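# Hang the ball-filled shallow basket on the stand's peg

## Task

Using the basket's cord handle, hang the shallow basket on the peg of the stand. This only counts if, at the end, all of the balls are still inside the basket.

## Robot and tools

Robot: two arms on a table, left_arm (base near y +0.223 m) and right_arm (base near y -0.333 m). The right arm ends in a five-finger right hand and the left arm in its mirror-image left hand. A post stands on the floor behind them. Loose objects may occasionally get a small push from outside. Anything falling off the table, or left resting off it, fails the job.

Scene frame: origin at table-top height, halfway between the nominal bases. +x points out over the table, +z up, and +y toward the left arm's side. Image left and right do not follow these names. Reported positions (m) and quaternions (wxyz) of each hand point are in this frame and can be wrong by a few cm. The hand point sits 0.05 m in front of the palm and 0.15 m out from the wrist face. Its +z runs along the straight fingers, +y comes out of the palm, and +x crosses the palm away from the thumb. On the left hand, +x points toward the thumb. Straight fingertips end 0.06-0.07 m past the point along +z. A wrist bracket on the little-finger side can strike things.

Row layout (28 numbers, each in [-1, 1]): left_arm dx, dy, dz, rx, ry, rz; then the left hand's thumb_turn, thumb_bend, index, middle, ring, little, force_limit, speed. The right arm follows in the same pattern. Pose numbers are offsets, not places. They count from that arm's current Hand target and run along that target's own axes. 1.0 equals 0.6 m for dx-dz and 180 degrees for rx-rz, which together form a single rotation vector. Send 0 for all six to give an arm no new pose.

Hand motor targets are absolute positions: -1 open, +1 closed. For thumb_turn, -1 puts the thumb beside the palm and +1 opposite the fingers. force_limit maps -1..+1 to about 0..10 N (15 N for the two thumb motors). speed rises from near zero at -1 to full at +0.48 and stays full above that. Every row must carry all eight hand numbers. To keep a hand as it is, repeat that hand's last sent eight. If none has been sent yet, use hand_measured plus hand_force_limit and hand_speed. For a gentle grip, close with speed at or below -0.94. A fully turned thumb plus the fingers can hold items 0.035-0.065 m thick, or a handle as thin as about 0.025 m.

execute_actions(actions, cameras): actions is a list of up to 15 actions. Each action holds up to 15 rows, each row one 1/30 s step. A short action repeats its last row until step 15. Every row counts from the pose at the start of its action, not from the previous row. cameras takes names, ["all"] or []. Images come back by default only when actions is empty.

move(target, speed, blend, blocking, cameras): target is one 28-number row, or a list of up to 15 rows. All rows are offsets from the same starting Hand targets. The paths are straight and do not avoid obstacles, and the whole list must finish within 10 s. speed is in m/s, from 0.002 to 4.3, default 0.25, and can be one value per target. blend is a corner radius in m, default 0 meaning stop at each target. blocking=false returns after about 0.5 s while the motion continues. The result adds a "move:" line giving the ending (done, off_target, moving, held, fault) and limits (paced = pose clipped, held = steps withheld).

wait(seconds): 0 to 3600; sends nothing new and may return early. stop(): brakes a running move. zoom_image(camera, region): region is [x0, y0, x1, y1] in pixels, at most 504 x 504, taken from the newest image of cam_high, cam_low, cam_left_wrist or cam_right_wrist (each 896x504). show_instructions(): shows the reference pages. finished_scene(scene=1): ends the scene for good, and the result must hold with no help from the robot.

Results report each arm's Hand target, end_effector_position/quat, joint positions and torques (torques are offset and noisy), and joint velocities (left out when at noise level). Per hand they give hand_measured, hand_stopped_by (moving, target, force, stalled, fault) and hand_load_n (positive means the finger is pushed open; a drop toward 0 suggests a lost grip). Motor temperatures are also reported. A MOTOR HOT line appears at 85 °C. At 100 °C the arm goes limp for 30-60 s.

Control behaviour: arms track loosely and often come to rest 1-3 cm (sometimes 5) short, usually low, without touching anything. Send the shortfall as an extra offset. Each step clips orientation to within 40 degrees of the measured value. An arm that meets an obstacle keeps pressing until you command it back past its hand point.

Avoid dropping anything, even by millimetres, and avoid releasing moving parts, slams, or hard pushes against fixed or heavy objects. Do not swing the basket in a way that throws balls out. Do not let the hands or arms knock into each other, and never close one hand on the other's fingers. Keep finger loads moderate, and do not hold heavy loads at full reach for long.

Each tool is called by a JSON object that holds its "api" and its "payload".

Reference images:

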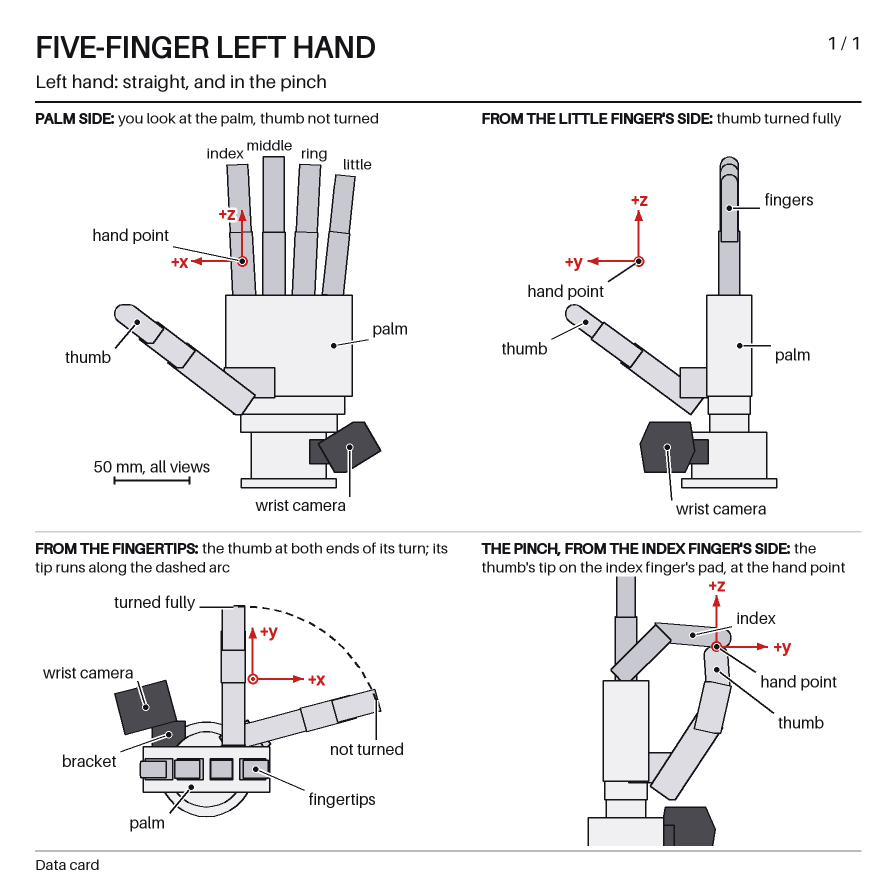

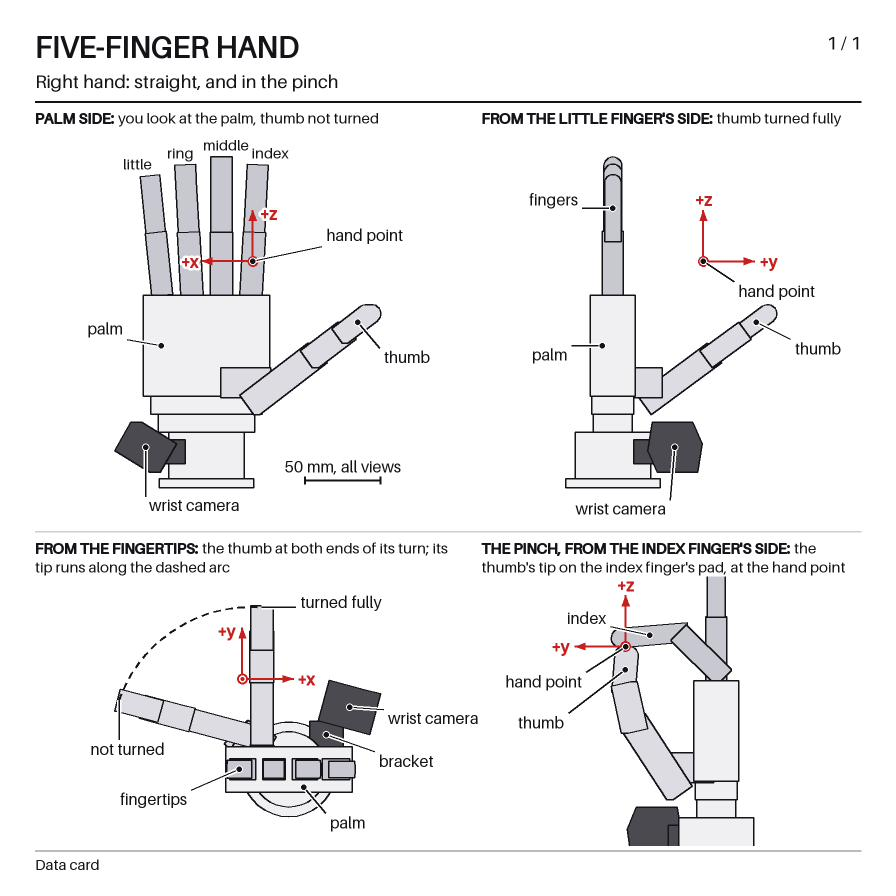

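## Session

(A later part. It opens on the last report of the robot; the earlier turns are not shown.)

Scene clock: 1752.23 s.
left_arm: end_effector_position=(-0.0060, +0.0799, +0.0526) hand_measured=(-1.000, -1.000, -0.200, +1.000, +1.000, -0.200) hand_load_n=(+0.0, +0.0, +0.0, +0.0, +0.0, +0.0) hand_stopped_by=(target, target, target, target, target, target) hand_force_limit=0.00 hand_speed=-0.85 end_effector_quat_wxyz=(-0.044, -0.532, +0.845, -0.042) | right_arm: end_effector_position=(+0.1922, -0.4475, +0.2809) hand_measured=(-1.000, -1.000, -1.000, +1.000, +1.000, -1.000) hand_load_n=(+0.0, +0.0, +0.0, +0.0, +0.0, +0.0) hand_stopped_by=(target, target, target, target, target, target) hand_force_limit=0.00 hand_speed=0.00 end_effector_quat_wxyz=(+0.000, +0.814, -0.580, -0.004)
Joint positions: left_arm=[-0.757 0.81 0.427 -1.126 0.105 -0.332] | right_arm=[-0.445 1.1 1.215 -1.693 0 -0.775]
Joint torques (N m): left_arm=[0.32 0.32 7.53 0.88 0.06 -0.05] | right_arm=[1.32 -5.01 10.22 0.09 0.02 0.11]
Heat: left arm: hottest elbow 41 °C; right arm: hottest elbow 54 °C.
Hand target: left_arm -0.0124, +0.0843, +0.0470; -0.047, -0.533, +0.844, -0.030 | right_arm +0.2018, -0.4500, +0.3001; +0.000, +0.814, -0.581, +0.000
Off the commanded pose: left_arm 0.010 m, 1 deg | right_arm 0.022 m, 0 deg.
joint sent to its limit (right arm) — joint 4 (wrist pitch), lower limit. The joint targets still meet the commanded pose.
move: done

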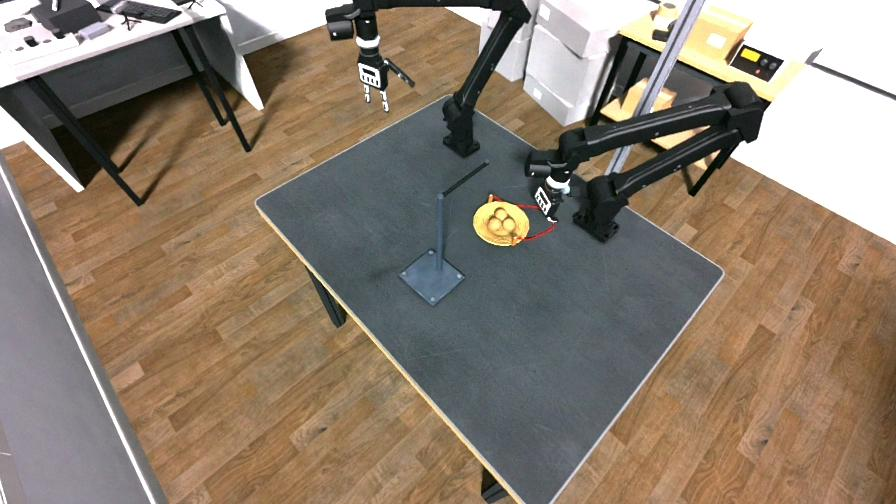

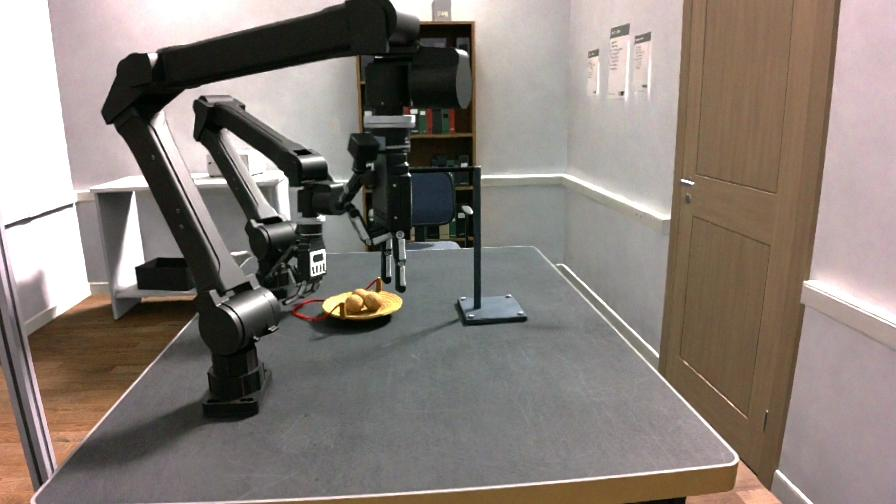

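{"api": "move", "payload": {"target": [[0.0046,-0.03,-0.0414,0,0,0,-1,-1,-0.2,1,1,-0.2,0,-0.7,0,0,0,0,0,0,-1,-1,-1,1,1,-1,0,0],[0.0046,-0.055,-0.0414,0,0,0,-1,-1,-0.5,1,1,-0.5,0,-0.7,0,0,0,0,0,0,-1,-1,-1,1,1,-1,0,0],[-0.0004,-0.055,0.005,0,0,0,-1,-1,-0.5,1,1,-0.5,0,-0.7,0,0,0,0,0,0,-1,-1,-1,1,1,-1,0,0]], "speed": 0.06, "cameras": ["cam_high","cam_low"]}}

{"api": "zoom_image", "payload": {"camera": "cam_high", "region": [480, 170, 580, 250]}}

{"api": "zoom_image", "payload": {"camera": "cam_low", "region": [280, 250, 400, 340]}}

Scene clock: 1915.57 s.
left_arm: end_effector_position=(+0.0129, +0.0720, +0.0519) hand_measured=(-1.000, -1.000, -0.500, +1.000, +1.000, -0.500) hand_load_n=(+0.0, +0.0, +0.0, +0.0, +0.5, -8.5) hand_stopped_by=(target, target, target, target, target, target) hand_force_limit=0.00 hand_speed=-0.70 end_effector_quat_wxyz=(-0.047, -0.534, +0.844, -0.026) | right_arm: end_effector_position=(+0.1922, -0.4475, +0.2809) hand_measured=(-1.000, -1.000, -1.000, +1.000, +1.000, -1.000) hand_load_n=(+0.0, +0.0, +0.0, +0.0, +0.0, +0.0) hand_stopped_by=(target, target, target, target, target, target) hand_force_limit=0.00 hand_speed=0.00 end_effector_quat_wxyz=(+0.000, +0.814, -0.580, -0.004)
Joint positions: left_arm=[-0.719 0.927 0.475 -1.093 0.105 -0.295] | right_arm=[-0.445 1.1 1.215 -1.693 0 -0.775]
Joint torques (N m): left_arm=[1.79 0.44 7.64 2.51 0.12 0.11] | right_arm=[0.97 -5.07 10.45 -0.12 -0.01 0.14]
Motor temperatures (°C): left_arm=[23 25 41 26 26 27] | right_arm=[23 27 55 24 23 27]
Heat: left arm: hottest elbow 41 °C; right arm: hottest elbow 55 °C.
Hand target: left_arm +0.0173, +0.0701, +0.0440; -0.047, -0.533, +0.844, -0.030 | right_arm +0.2018, -0.4500, +0.3001; +0.000, +0.814, -0.581, +0.000
Off the commanded pose: left_arm 0.009 m, 0 deg | right_arm 0.022 m, 0 deg.
joint sent to its limit (right arm) — joint 4 (wrist pitch), lower limit. The joint targets still meet the commanded pose.
move: done; target 2's new numbers were sent with left_arm's hand 0.024 m and 2 deg from that target

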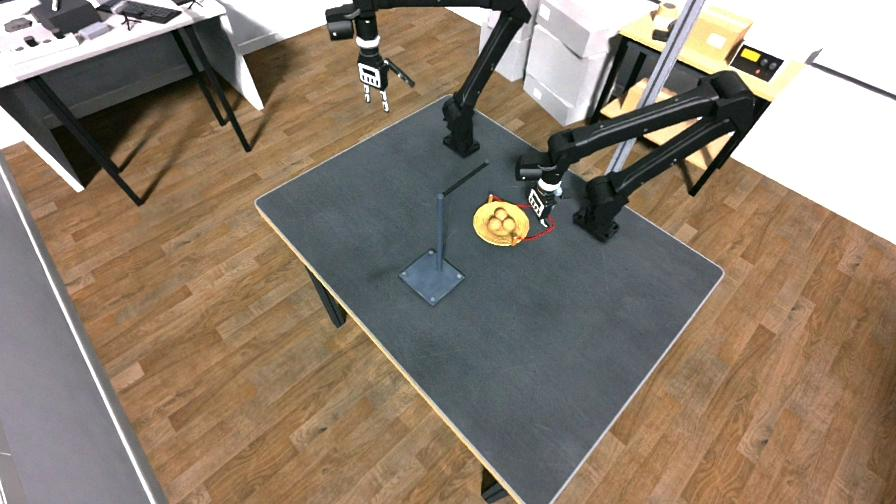

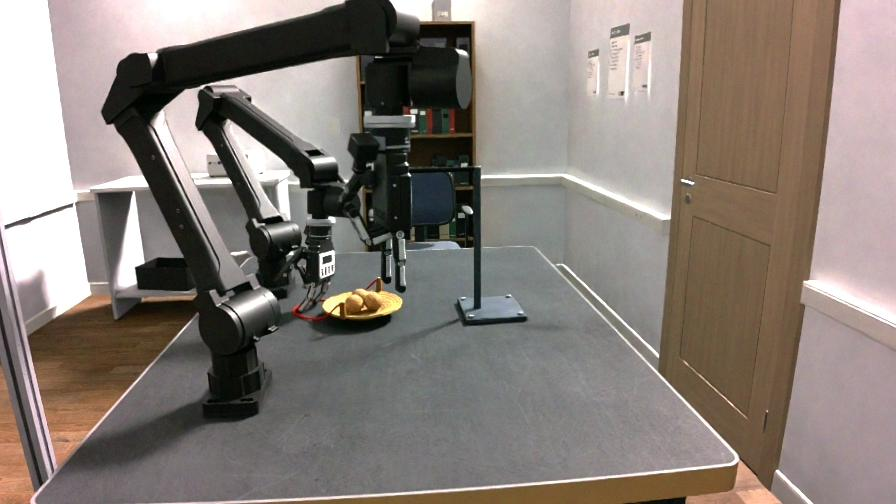

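Scaled by 5.040 from the camera's image (finer frame: 1280x720).

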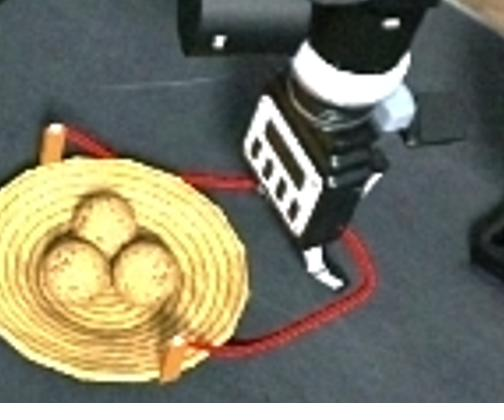

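Scaled by 4.200 from the camera's image (finer frame: 1280x720).

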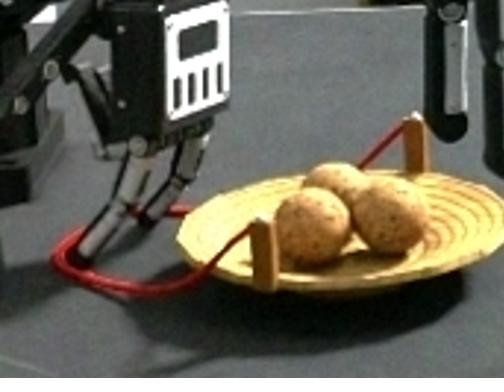

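{"api": "move", "payload": {"target": [[0.0005,0.0,-0.006,0,-0.0122,0,-1,-1,-0.5,1,1,-0.5,0,-0.7,0,0,0,0,0,0,-1,-1,-1,1,1,-1,0,0],[0.0005,0.06,-0.003,0,-0.0122,0,-1,-1,-0.5,1,1,-0.5,0,-0.7,0,0,0,0,0,0,-1,-1,-1,1,1,-1,0,0]], "speed": 0.04, "cameras": ["cam_high","cam_low"]}}

{"api": "zoom_image", "payload": {"camera": "cam_high", "region": [480, 170, 580, 250]}}

{"api": "zoom_image", "payload": {"camera": "cam_low", "region": [280, 250, 400, 340]}}

Scene clock: 1930.03 s.
left_arm: end_effector_position=(-0.0068, +0.0788, +0.0514) hand_measured=(-1.000, -1.000, -0.500, +1.000, +1.000, -0.500) hand_load_n=(+0.0, +0.0, +0.0, +0.0, +0.0, +0.0) hand_stopped_by=(target, target, target, target, target, target) hand_force_limit=0.00 hand_speed=-0.70 end_effector_quat_wxyz=(-0.030, -0.533, +0.845, -0.032) | right_arm: end_effector_position=(+0.1922, -0.4475, +0.2809) hand_measured=(-1.000, -1.000, -1.000, +1.000, +1.000, -1.000) hand_load_n=(+0.0, +0.0, +0.0, +0.0, +0.5, +0.0) hand_stopped_by=(target, target, target, target, target, target) hand_force_limit=0.00 hand_speed=0.00 end_effector_quat_wxyz=(+0.000, +0.814, -0.580, -0.004)
Joint positions: left_arm=[-0.801 0.824 0.435 -1.129 0.07 -0.375] | right_arm=[-0.445 1.1 1.215 -1.693 0 -0.775]
Joint torques (N m): left_arm=[-0.15 -0.79 7.12 0.58 -0.07 -0.09] | right_arm=[1.38 -5.66 10.41 -0.03 -0.02 0.16]
Motor temperatures (°C): left_arm=[23 25 40 26 26 27] | right_arm=[23 27 56 24 23 27]
Heat: left arm: hottest elbow 40 °C; right arm: hottest elbow 56 °C.
Hand target: left_arm -0.0152, +0.0854, +0.0459; -0.031, -0.534, +0.845, -0.020 | right_arm +0.2018, -0.4500, +0.3001; +0.000, +0.814, -0.581, +0.000
Off the commanded pose: left_arm 0.012 m, 1 deg | right_arm 0.022 m, 0 deg.
joint sent to its limit (right arm) — joint 4 (wrist pitch), lower limit. The joint targets still meet the commanded pose.
move: off_target (left_arm)

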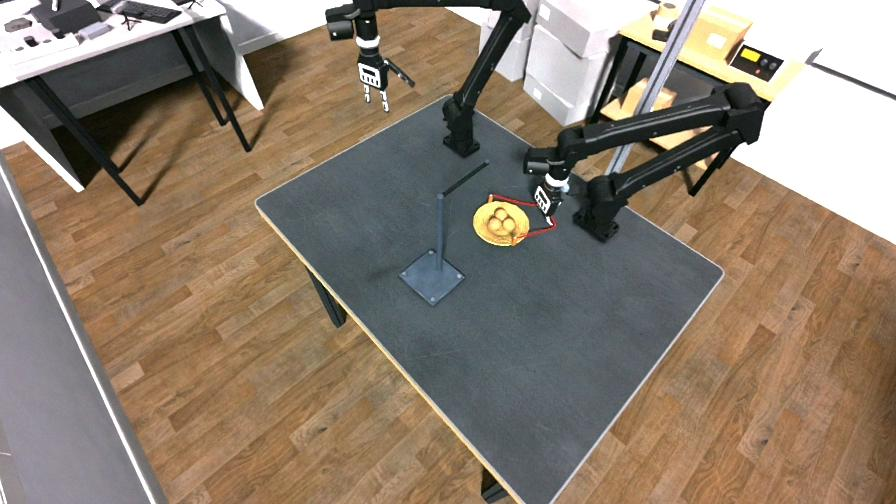

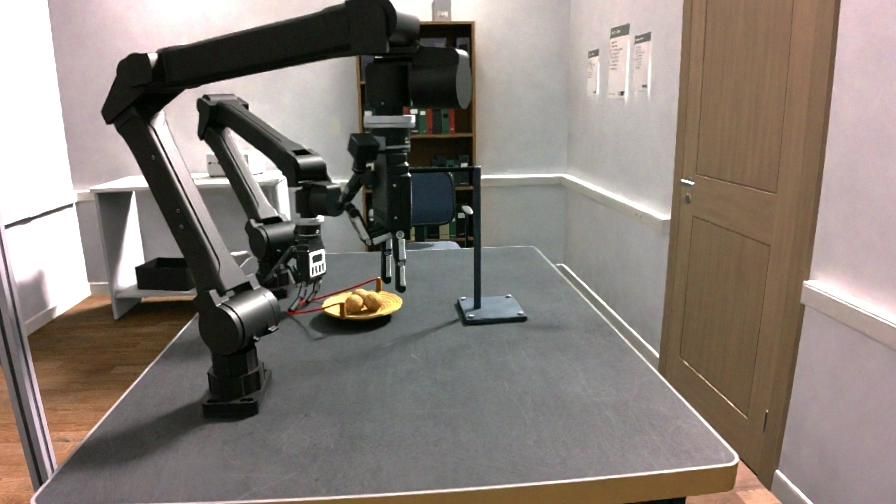

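Scaled by 5.040 from the camera's image (finer frame: 1280x720).

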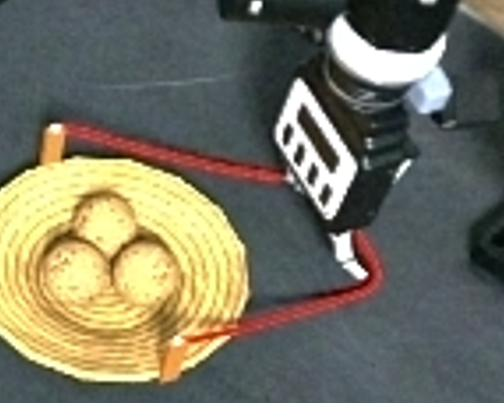

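Scaled by 4.200 from the camera's image (finer frame: 1280x720).

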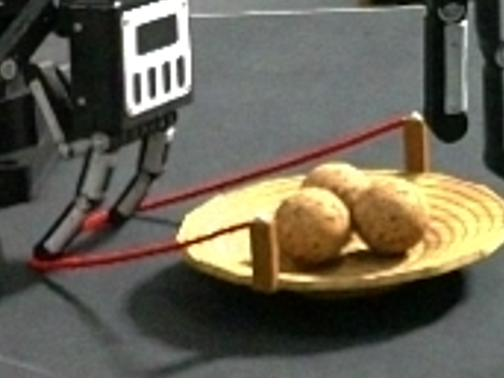

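{"api": "move", "payload": {"target": [[0.0015,0.006,-0.022,0,0,0,-1,-1,-0.5,1,1,-0.5,0,-0.7,0,0,0,0,0,0,-1,-1,-1,1,1,-1,0,0]], "speed": 0.015, "cameras": ["cam_high","cam_low"]}}

{"api": "zoom_image", "payload": {"camera": "cam_high", "region": [480, 170, 580, 250]}}

{"api": "zoom_image", "payload": {"camera": "cam_low", "region": [280, 250, 400, 340]}}

Scene clock: 1942.27 s.
left_arm: end_effector_position=(-0.0166, +0.0872, +0.0572) hand_measured=(-1.000, -1.000, -0.500, +1.000, +1.000, -0.500) hand_load_n=(+0.0, +0.0, +0.0, +0.0, +0.0, +0.0) hand_stopped_by=(target, target, target, target, target, target) hand_force_limit=0.00 hand_speed=-0.70 end_effector_quat_wxyz=(-0.032, -0.534, +0.845, -0.020) | right_arm: end_effector_position=(+0.1922, -0.4475, +0.2809) hand_measured=(-1.000, -1.000, -1.000, +1.000, +1.000, -1.000) hand_load_n=(+0.0, +0.0, +0.0, +0.0, +0.0, -0.5) hand_stopped_by=(target, target, target, target, target, target) hand_force_limit=0.00 hand_speed=0.00 end_effector_quat_wxyz=(+0.000, +0.814, -0.580, -0.004)
Joint positions: left_arm=[-0.809 0.79 0.435 -1.188 0.07 -0.384] | right_arm=[-0.445 1.1 1.215 -1.693 0 -0.775]
Joint torques (N m): left_arm=[-0.15 -0.62 8.96 0.55 -0.07 -0.08] | right_arm=[0.97 -6.01 10.32 0.13 -0.02 0.12]
Motor temperatures (°C): left_arm=[23 25 41 26 26 27] | right_arm=[23 27 56 24 23 27]
Heat: left arm: hottest elbow 41 °C; right arm: hottest elbow 56 °C.
Hand target: left_arm -0.0184, +0.0870, +0.0591; -0.031, -0.534, +0.845, -0.020 | right_arm +0.2018, -0.4500, +0.3001; +0.000, +0.814, -0.581, +0.000
Off the commanded pose: left_arm 0.003 m, 0 deg | right_arm 0.022 m, 0 deg.
joint sent to its limit (right arm) — joint 4 (wrist pitch), lower limit. The joint targets still meet the commanded pose.
move: done

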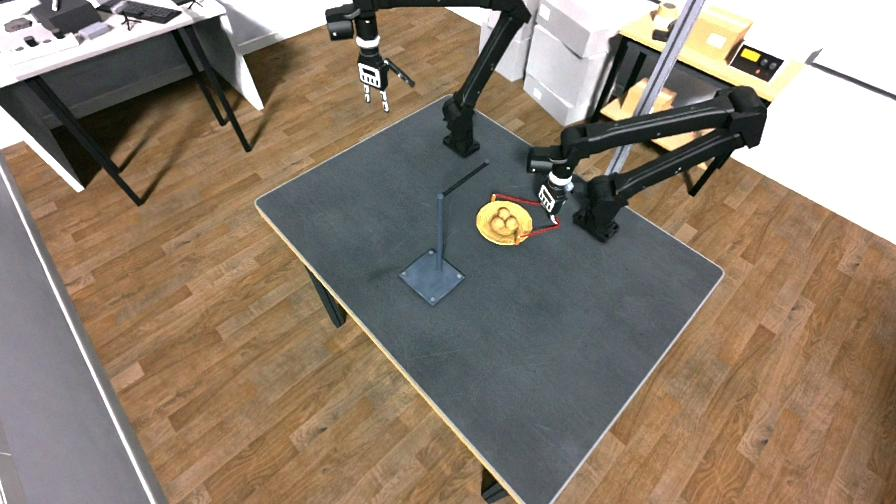

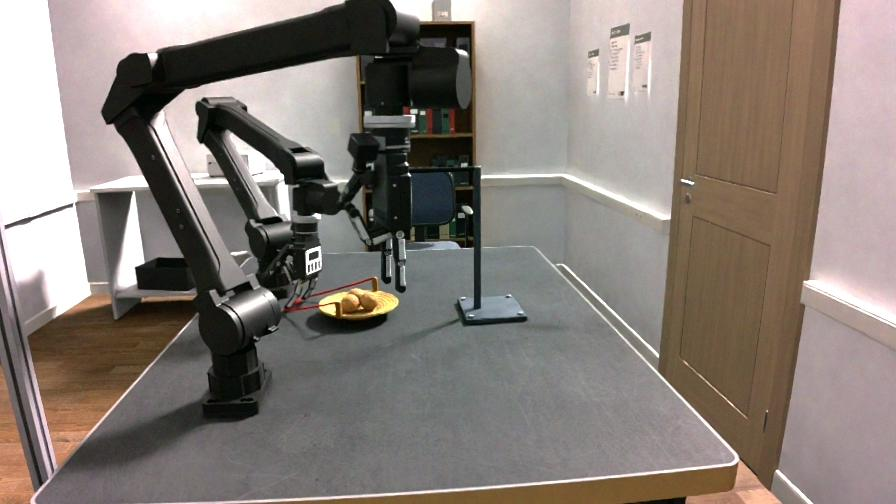

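Scaled by 5.040 from the camera's image (finer frame: 1280x720).

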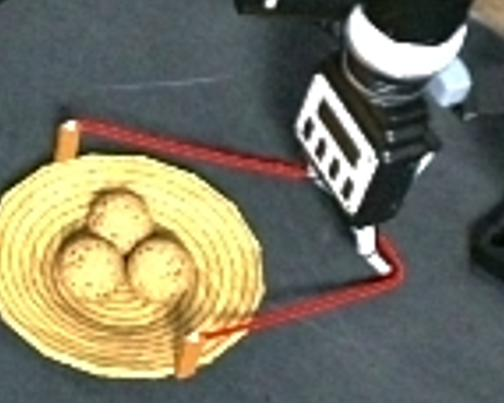

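Scaled by 4.200 from the camera's image (finer frame: 1280x720).

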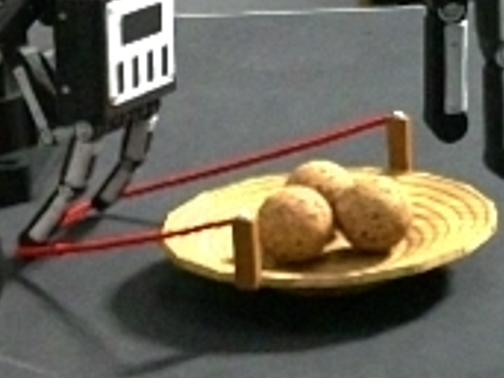

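{"api": "move", "payload": {"target": [[0.0,0.0,0.0,0,0,0,-1,-1,-0.35,1,1,-0.35,0,-0.96,0,0,0,0,0,0,-1,-1,-1,1,1,-1,0,0]], "speed": 0.015, "cameras": ["cam_high","cam_low"]}}

{"api": "zoom_image", "payload": {"camera": "cam_high", "region": [480, 170, 580, 250]}}

{"api": "zoom_image", "payload": {"camera": "cam_low", "region": [280, 250, 400, 340]}}

Scene clock: 1957.33 s.
left_arm: end_effector_position=(-0.0166, +0.0873, +0.0572) hand_measured=(-1.000, -1.000, -0.350, +1.000, +1.000, -0.350) hand_load_n=(+0.0, +0.0, +0.5, +0.0, +0.0, +0.0) hand_stopped_by=(target, target, target, target, target, target) hand_force_limit=0.00 hand_speed=-0.96 end_effector_quat_wxyz=(-0.032, -0.534, +0.845, -0.020) | right_arm: end_effector_position=(+0.1922, -0.4475, +0.2809) hand_measured=(-1.000, -1.000, -1.000, +1.000, +1.000, -1.000) hand_load_n=(+0.0, +0.0, +0.0, +0.0, +0.0, +0.0) hand_stopped_by=(target, target, target, target, target, target) hand_force_limit=0.00 hand_speed=0.00 end_effector_quat_wxyz=(+0.000, +0.814, -0.580, -0.004)
Joint positions: left_arm=[-0.809 0.79 0.435 -1.188 0.07 -0.385] | right_arm=[-0.445 1.1 1.215 -1.693 0 -0.775]
Joint torques (N m): left_arm=[-0.15 -0.62 8.95 0.55 -0.07 -0.08] | right_arm=[1.08 -5.07 10.14 -0.02 -0.02 0.15]
Motor temperatures (°C): left_arm=[23 25 42 26 26 27] | right_arm=[23 27 56 24 23 27]
Heat: left arm: hottest elbow 42 °C; right arm: hottest elbow 56 °C.
Hand target: left_arm -0.0184, +0.0871, +0.0591; -0.031, -0.534, +0.845, -0.020 | right_arm +0.2018, -0.4500, +0.3001; +0.000, +0.814, -0.581, +0.000
Off the commanded pose: left_arm 0.003 m, 0 deg | right_arm 0.022 m, 0 deg.
joint sent to its limit (right arm) — joint 4 (wrist pitch), lower limit. The joint targets still meet the commanded pose.
move: done

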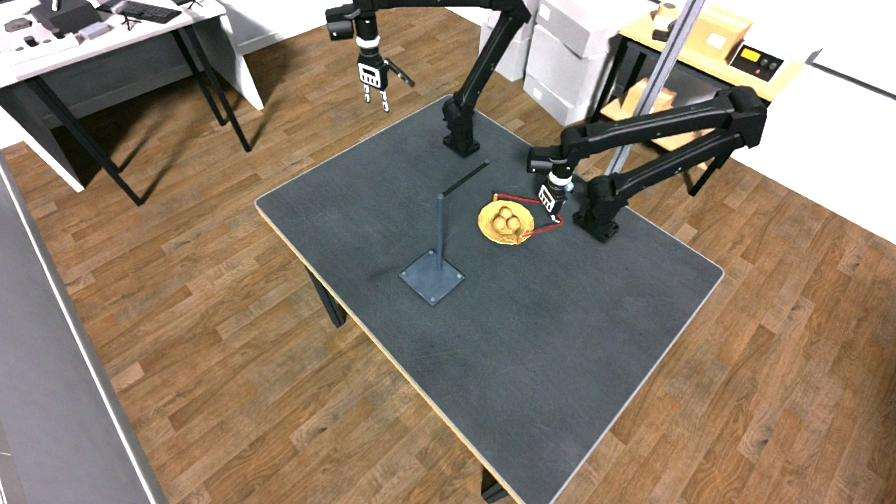

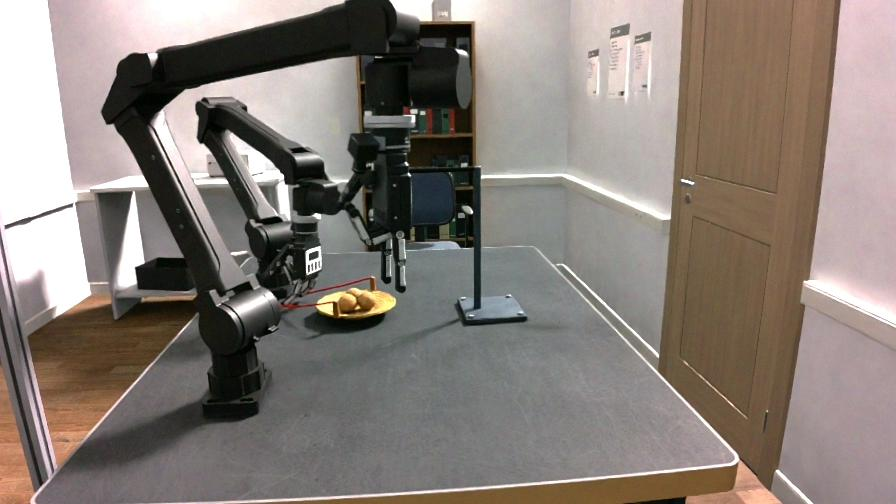

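Scaled by 5.040 from the camera's image (finer frame: 1280x720).

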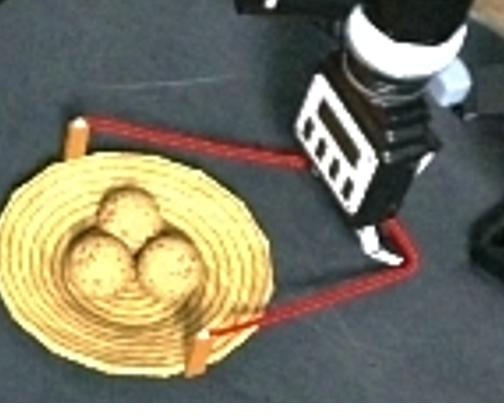

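Scaled by 4.200 from the camera's image (finer frame: 1280x720).

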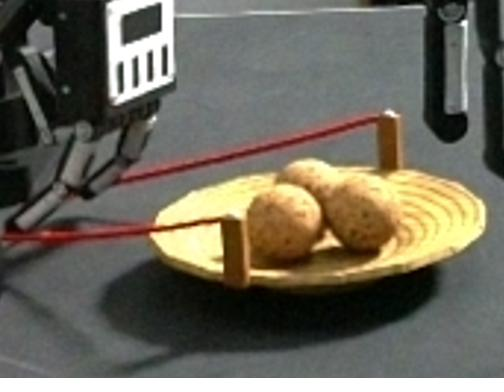

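{"api": "move", "payload": {"target": [[0.0,0.0,0.0,0,0,0,-1,-1,-0.15,1,1,-0.15,0,-0.96,0,0,0,0,0,0,-1,-1,-1,1,1,-1,0,0]], "speed": 0.015, "cameras": ["cam_high","cam_low"]}}

{"api": "zoom_image", "payload": {"camera": "cam_high", "region": [480, 170, 580, 250]}}

{"api": "zoom_image", "payload": {"camera": "cam_low", "region": [270, 250, 390, 340]}}

Scene clock: 1968.27 s.
left_arm: end_effector_position=(-0.0166, +0.0873, +0.0572) hand_measured=(-1.000, -1.000, -0.150, +1.000, +1.000, -0.150) hand_load_n=(+0.0, -0.5, +0.5, +0.0, +0.0, +0.0) hand_stopped_by=(target, target, target, target, target, target) hand_force_limit=0.00 hand_speed=-0.96 end_effector_quat_wxyz=(-0.032, -0.534, +0.845, -0.020) | right_arm: end_effector_position=(+0.1922, -0.4475, +0.2809) hand_measured=(-1.000, -1.000, -1.000, +1.000, +1.000, -1.000) hand_load_n=(+0.0, +0.0, +0.0, +0.0, +0.0, +0.0) hand_stopped_by=(target, target, target, target, target, target) hand_force_limit=0.00 hand_speed=0.00 end_effector_quat_wxyz=(+0.000, +0.814, -0.580, -0.004)
Joint positions: left_arm=[-0.809 0.79 0.435 -1.188 0.07 -0.385] | right_arm=[-0.445 1.1 1.215 -1.693 0 -0.775]
Joint torques (N m): left_arm=[-0.09 -0.56 8.96 0.54 -0.06 -0.08] | right_arm=[1.73 -5.66 10.51 0.16 -0.03 0.2]
Motor temperatures (°C): left_arm=[23 25 42 26 26 27] | right_arm=[23 27 56 24 23 27]
Heat: left arm: hottest elbow 42 °C; right arm: hottest elbow 56 °C.
Hand target: left_arm -0.0184, +0.0871, +0.0591; -0.031, -0.534, +0.845, -0.020 | right_arm +0.2018, -0.4500, +0.3001; +0.000, +0.814, -0.581, +0.000
Off the commanded pose: left_arm 0.003 m, 0 deg | right_arm 0.022 m, 0 deg.
joint sent to its limit (right arm) — joint 4 (wrist pitch), lower limit. The joint targets still meet the commanded pose.
move: done

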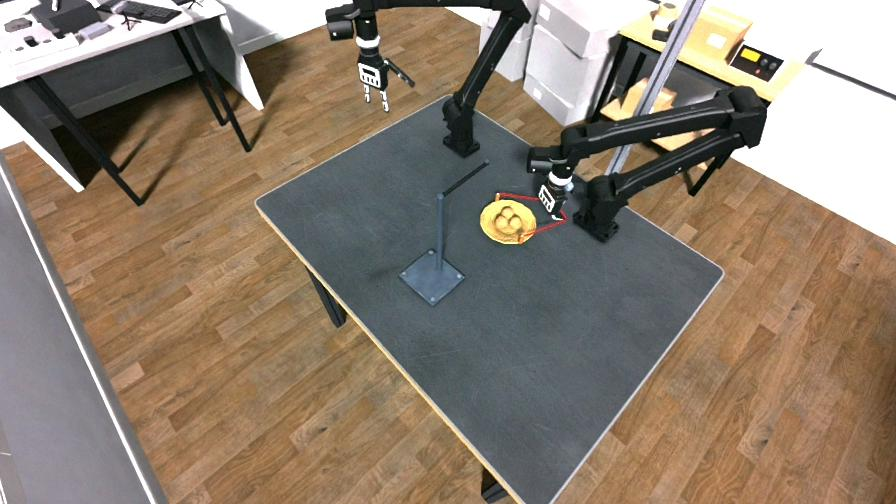

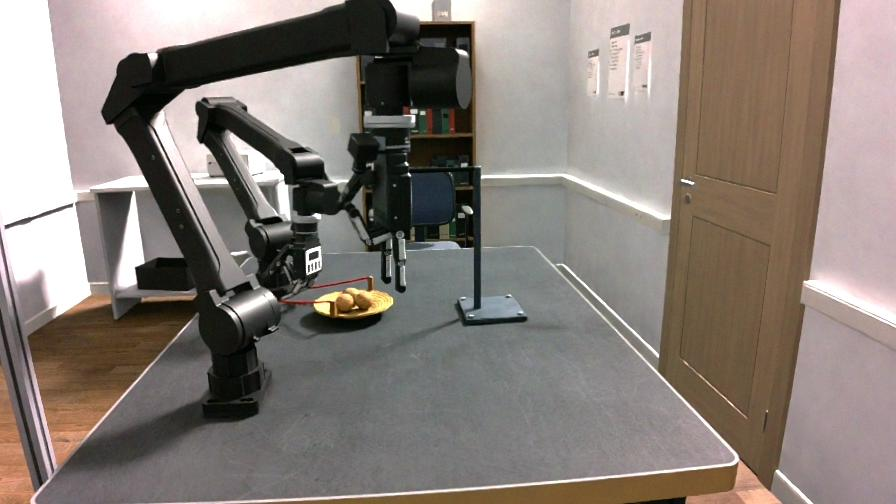

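Scaled by 5.040 from the camera's image (finer frame: 1280x720).

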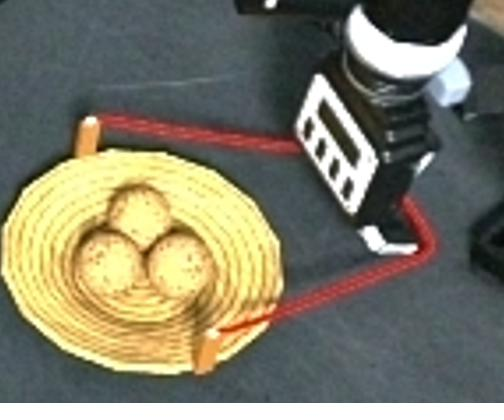

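Scaled by 4.200 from the camera's image (finer frame: 1280x720).

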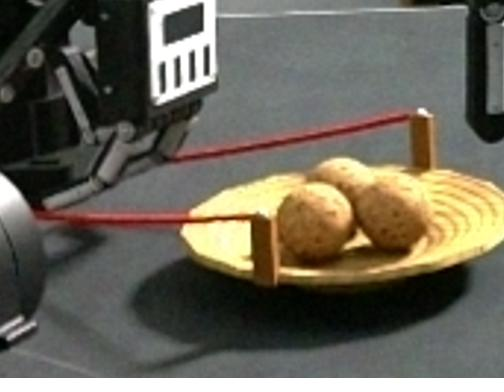

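{"api": "move", "payload": {"target": [[0.0,0.0,0.0,0,0,0,-1,-1,0.1,1,1,0.1,0,-0.96,0,0,0,0,0,0,-1,-1,-1,1,1,-1,0,0]], "speed": 0.015, "cameras": ["cam_high","cam_low","cam_left_wrist"]}}

{"api": "zoom_image", "payload": {"camera": "cam_high", "region": [480, 170, 580, 250]}}

{"api": "zoom_image", "payload": {"camera": "cam_low", "region": [250, 240, 370, 330]}}

Scene clock: 1981.00 s.
left_arm: end_effector_position=(-0.0166, +0.0872, +0.0572) hand_measured=(-1.000, -1.000, +0.100, +1.000, +1.000, +0.100) hand_load_n=(+0.0, -0.5, +0.0, +0.0, +0.0, +0.0) hand_stopped_by=(target, target, target, target, target, target) hand_force_limit=0.00 hand_speed=-0.96 end_effector_quat_wxyz=(-0.032, -0.534, +0.844, -0.020) | right_arm: end_effector_position=(+0.1922, -0.4475, +0.2809) hand_measured=(-1.000, -1.000, -1.000, +1.000, +1.000, -1.000) hand_load_n=(+0.0, +0.0, +0.0, +0.0, +0.0, +0.0) hand_stopped_by=(target, target, target, target, target, target) hand_force_limit=0.00 hand_speed=0.00 end_effector_quat_wxyz=(+0.000, +0.814, -0.580, -0.004)
Joint positions: left_arm=[-0.809 0.79 0.435 -1.188 0.07 -0.385] | right_arm=[-0.445 1.1 1.215 -1.693 0 -0.775]
Joint torques (N m): left_arm=[-0.09 -0.62 8.95 0.55 -0.06 -0.07] | right_arm=[0.26 -5.36 10.33 -0.03 -0.13 0.14]
Motor temperatures (°C): left_arm=[23 25 43 26 26 27] | right_arm=[23 27 56 24 23 27]
Heat: left arm: hottest elbow 43 °C; right arm: hottest elbow 56 °C.
Hand target: left_arm -0.0184, +0.0871, +0.0591; -0.031, -0.534, +0.845, -0.020 | right_arm +0.2018, -0.4500, +0.3001; +0.000, +0.814, -0.581, +0.000
Off the commanded pose: left_arm 0.003 m, 0 deg | right_arm 0.022 m, 0 deg.
joint sent to its limit (right arm) — joint 4 (wrist pitch), lower limit. The joint targets still meet the commanded pose.
move: done

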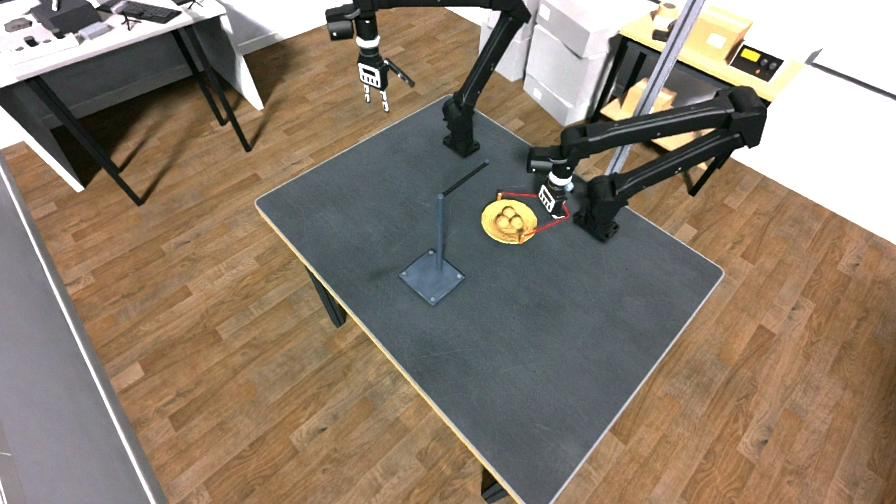

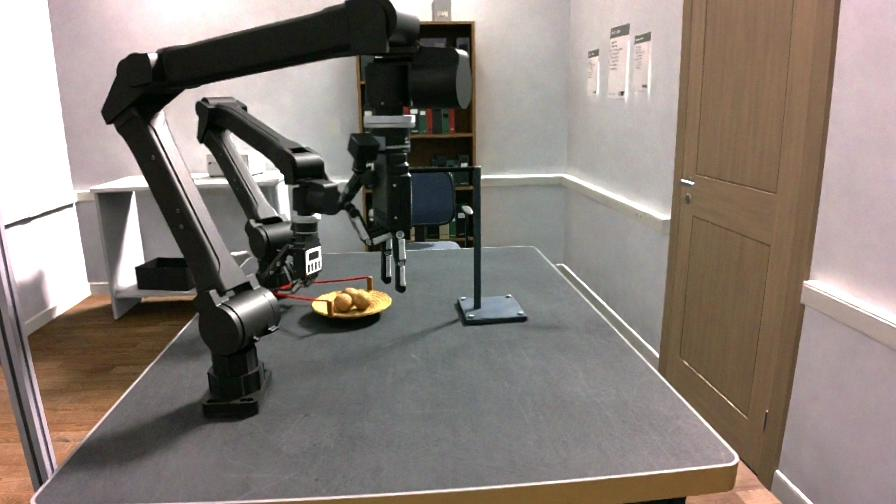

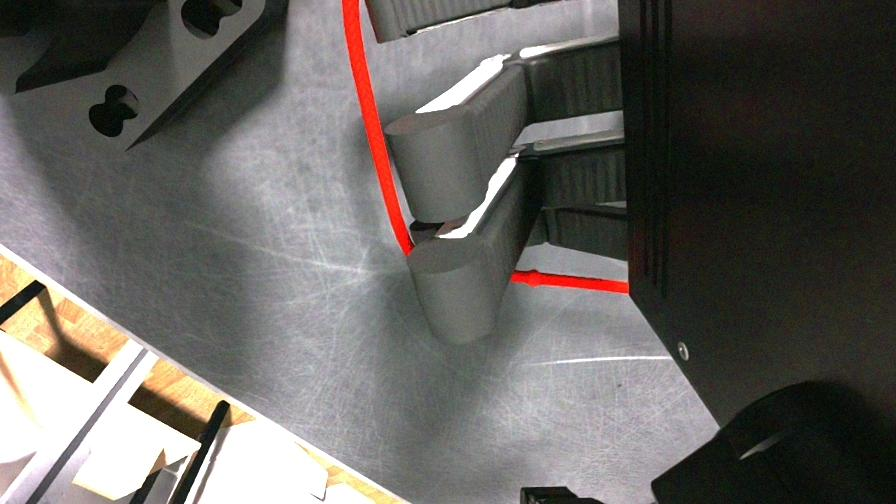

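Scaled by 5.040 from the camera's image (finer frame: 1280x720).

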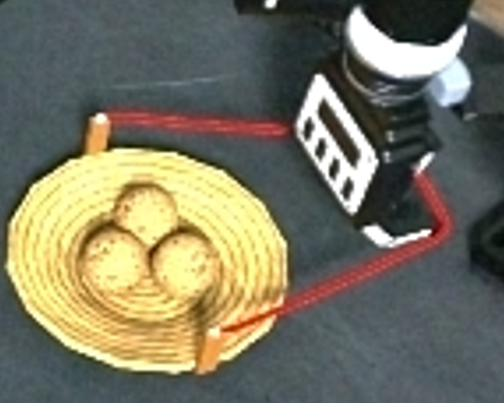

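Scaled by 4.200 from the camera's image (finer frame: 1280x720).

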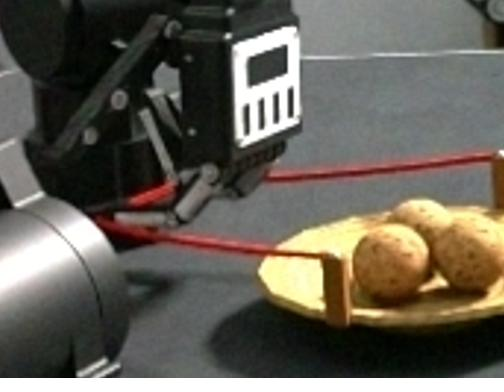

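{"api": "move", "payload": {"target": [[0.0,0.0,0.0,0,0,0,-1,-1,0.35,1,1,0.35,0,-0.96,0,0,0,0,0,0,-1,-1,-1,1,1,-1,0,0]], "speed": 0.015, "cameras": ["cam_high","cam_low","cam_left_wrist"]}}

{"api": "zoom_image", "payload": {"camera": "cam_high", "region": [480, 170, 580, 250]}}

{"api": "zoom_image", "payload": {"camera": "cam_low", "region": [250, 240, 370, 330]}}

Scene clock: 1995.13 s.
left_arm: end_effector_position=(-0.0167, +0.0872, +0.0572) hand_measured=(-1.000, -1.000, +0.350, +1.000, +1.000, +0.350) hand_load_n=(+0.0, +0.0, +0.0, +0.0, +0.0, +0.0) hand_stopped_by=(target, target, target, target, target, target) hand_force_limit=0.00 hand_speed=-0.96 end_effector_quat_wxyz=(-0.032, -0.534, +0.845, -0.020) | right_arm: end_effector_position=(+0.1922, -0.4475, +0.2809) hand_measured=(-1.000, -1.000, -1.000, +1.000, +1.000, -1.000) hand_load_n=(+0.0, +0.0, +0.0, +0.0, +0.0, -0.5) hand_stopped_by=(target, target, target, target, target, target) hand_force_limit=0.00 hand_speed=0.00 end_effector_quat_wxyz=(+0.000, +0.814, -0.580, -0.004)
Joint positions: left_arm=[-0.81 0.79 0.435 -1.188 0.07 -0.385] | right_arm=[-0.445 1.1 1.215 -1.693 0 -0.775]
Joint torques (N m): left_arm=[-0.15 -0.62 8.95 0.54 -0.06 -0.07] | right_arm=[1.08 -6.3 10.45 0.1 0.04 0.14]
Motor temperatures (°C): left_arm=[23 25 43 26 26 27] | right_arm=[23 27 56 24 23 27]
Heat: left arm: hottest elbow 43 °C; right arm: hottest elbow 56 °C.
Hand target: left_arm -0.0184, +0.0871, +0.0591; -0.031, -0.534, +0.845, -0.020 | right_arm +0.2018, -0.4500, +0.3001; +0.000, +0.814, -0.581, +0.000
Off the commanded pose: left_arm 0.003 m, 0 deg | right_arm 0.022 m, 0 deg.
joint sent to its limit (right arm) — joint 4 (wrist pitch), lower limit. The joint targets still meet the commanded pose.
move: done

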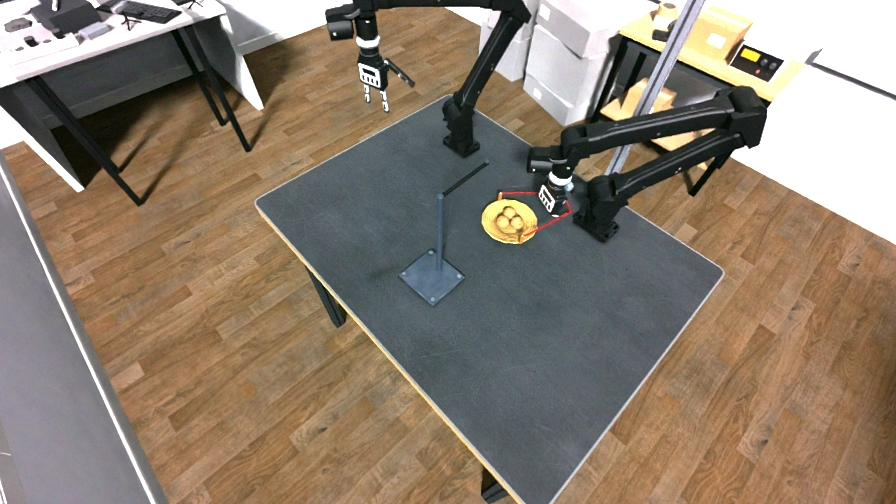

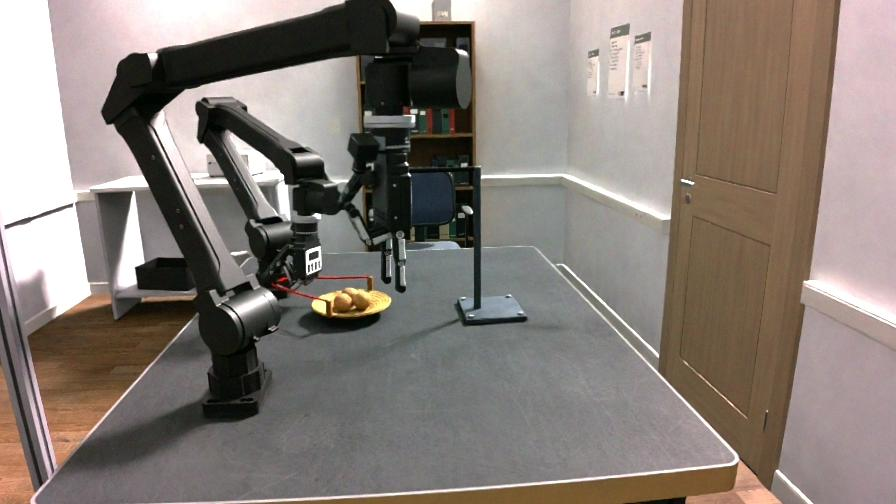

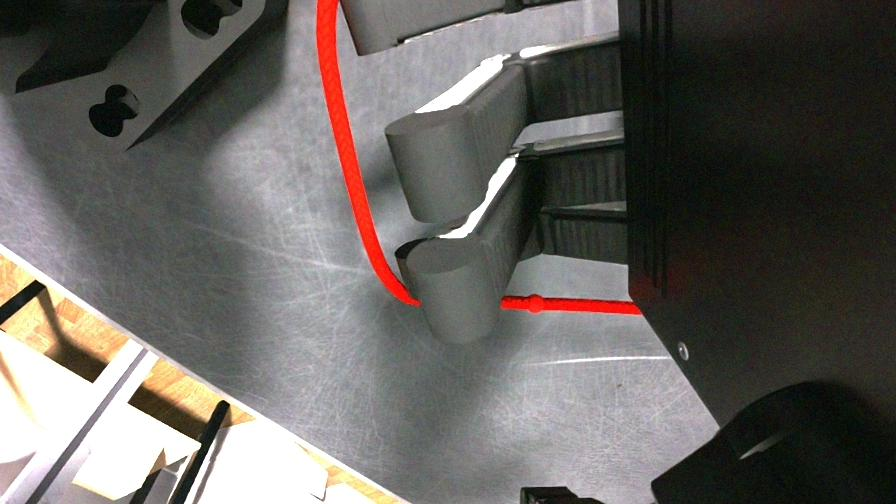

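Scaled by 5.040 from the camera's image (finer frame: 1280x720).

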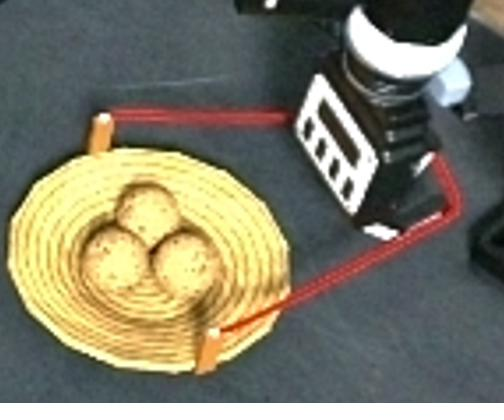

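Scaled by 4.200 from the camera's image (finer frame: 1280x720).

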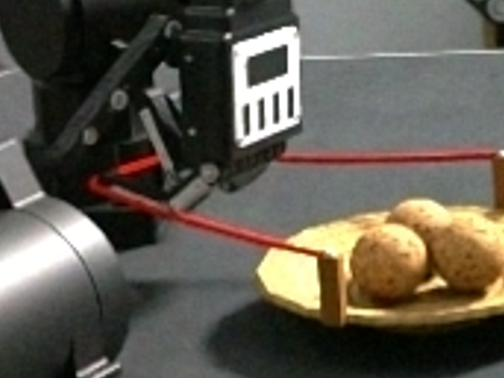

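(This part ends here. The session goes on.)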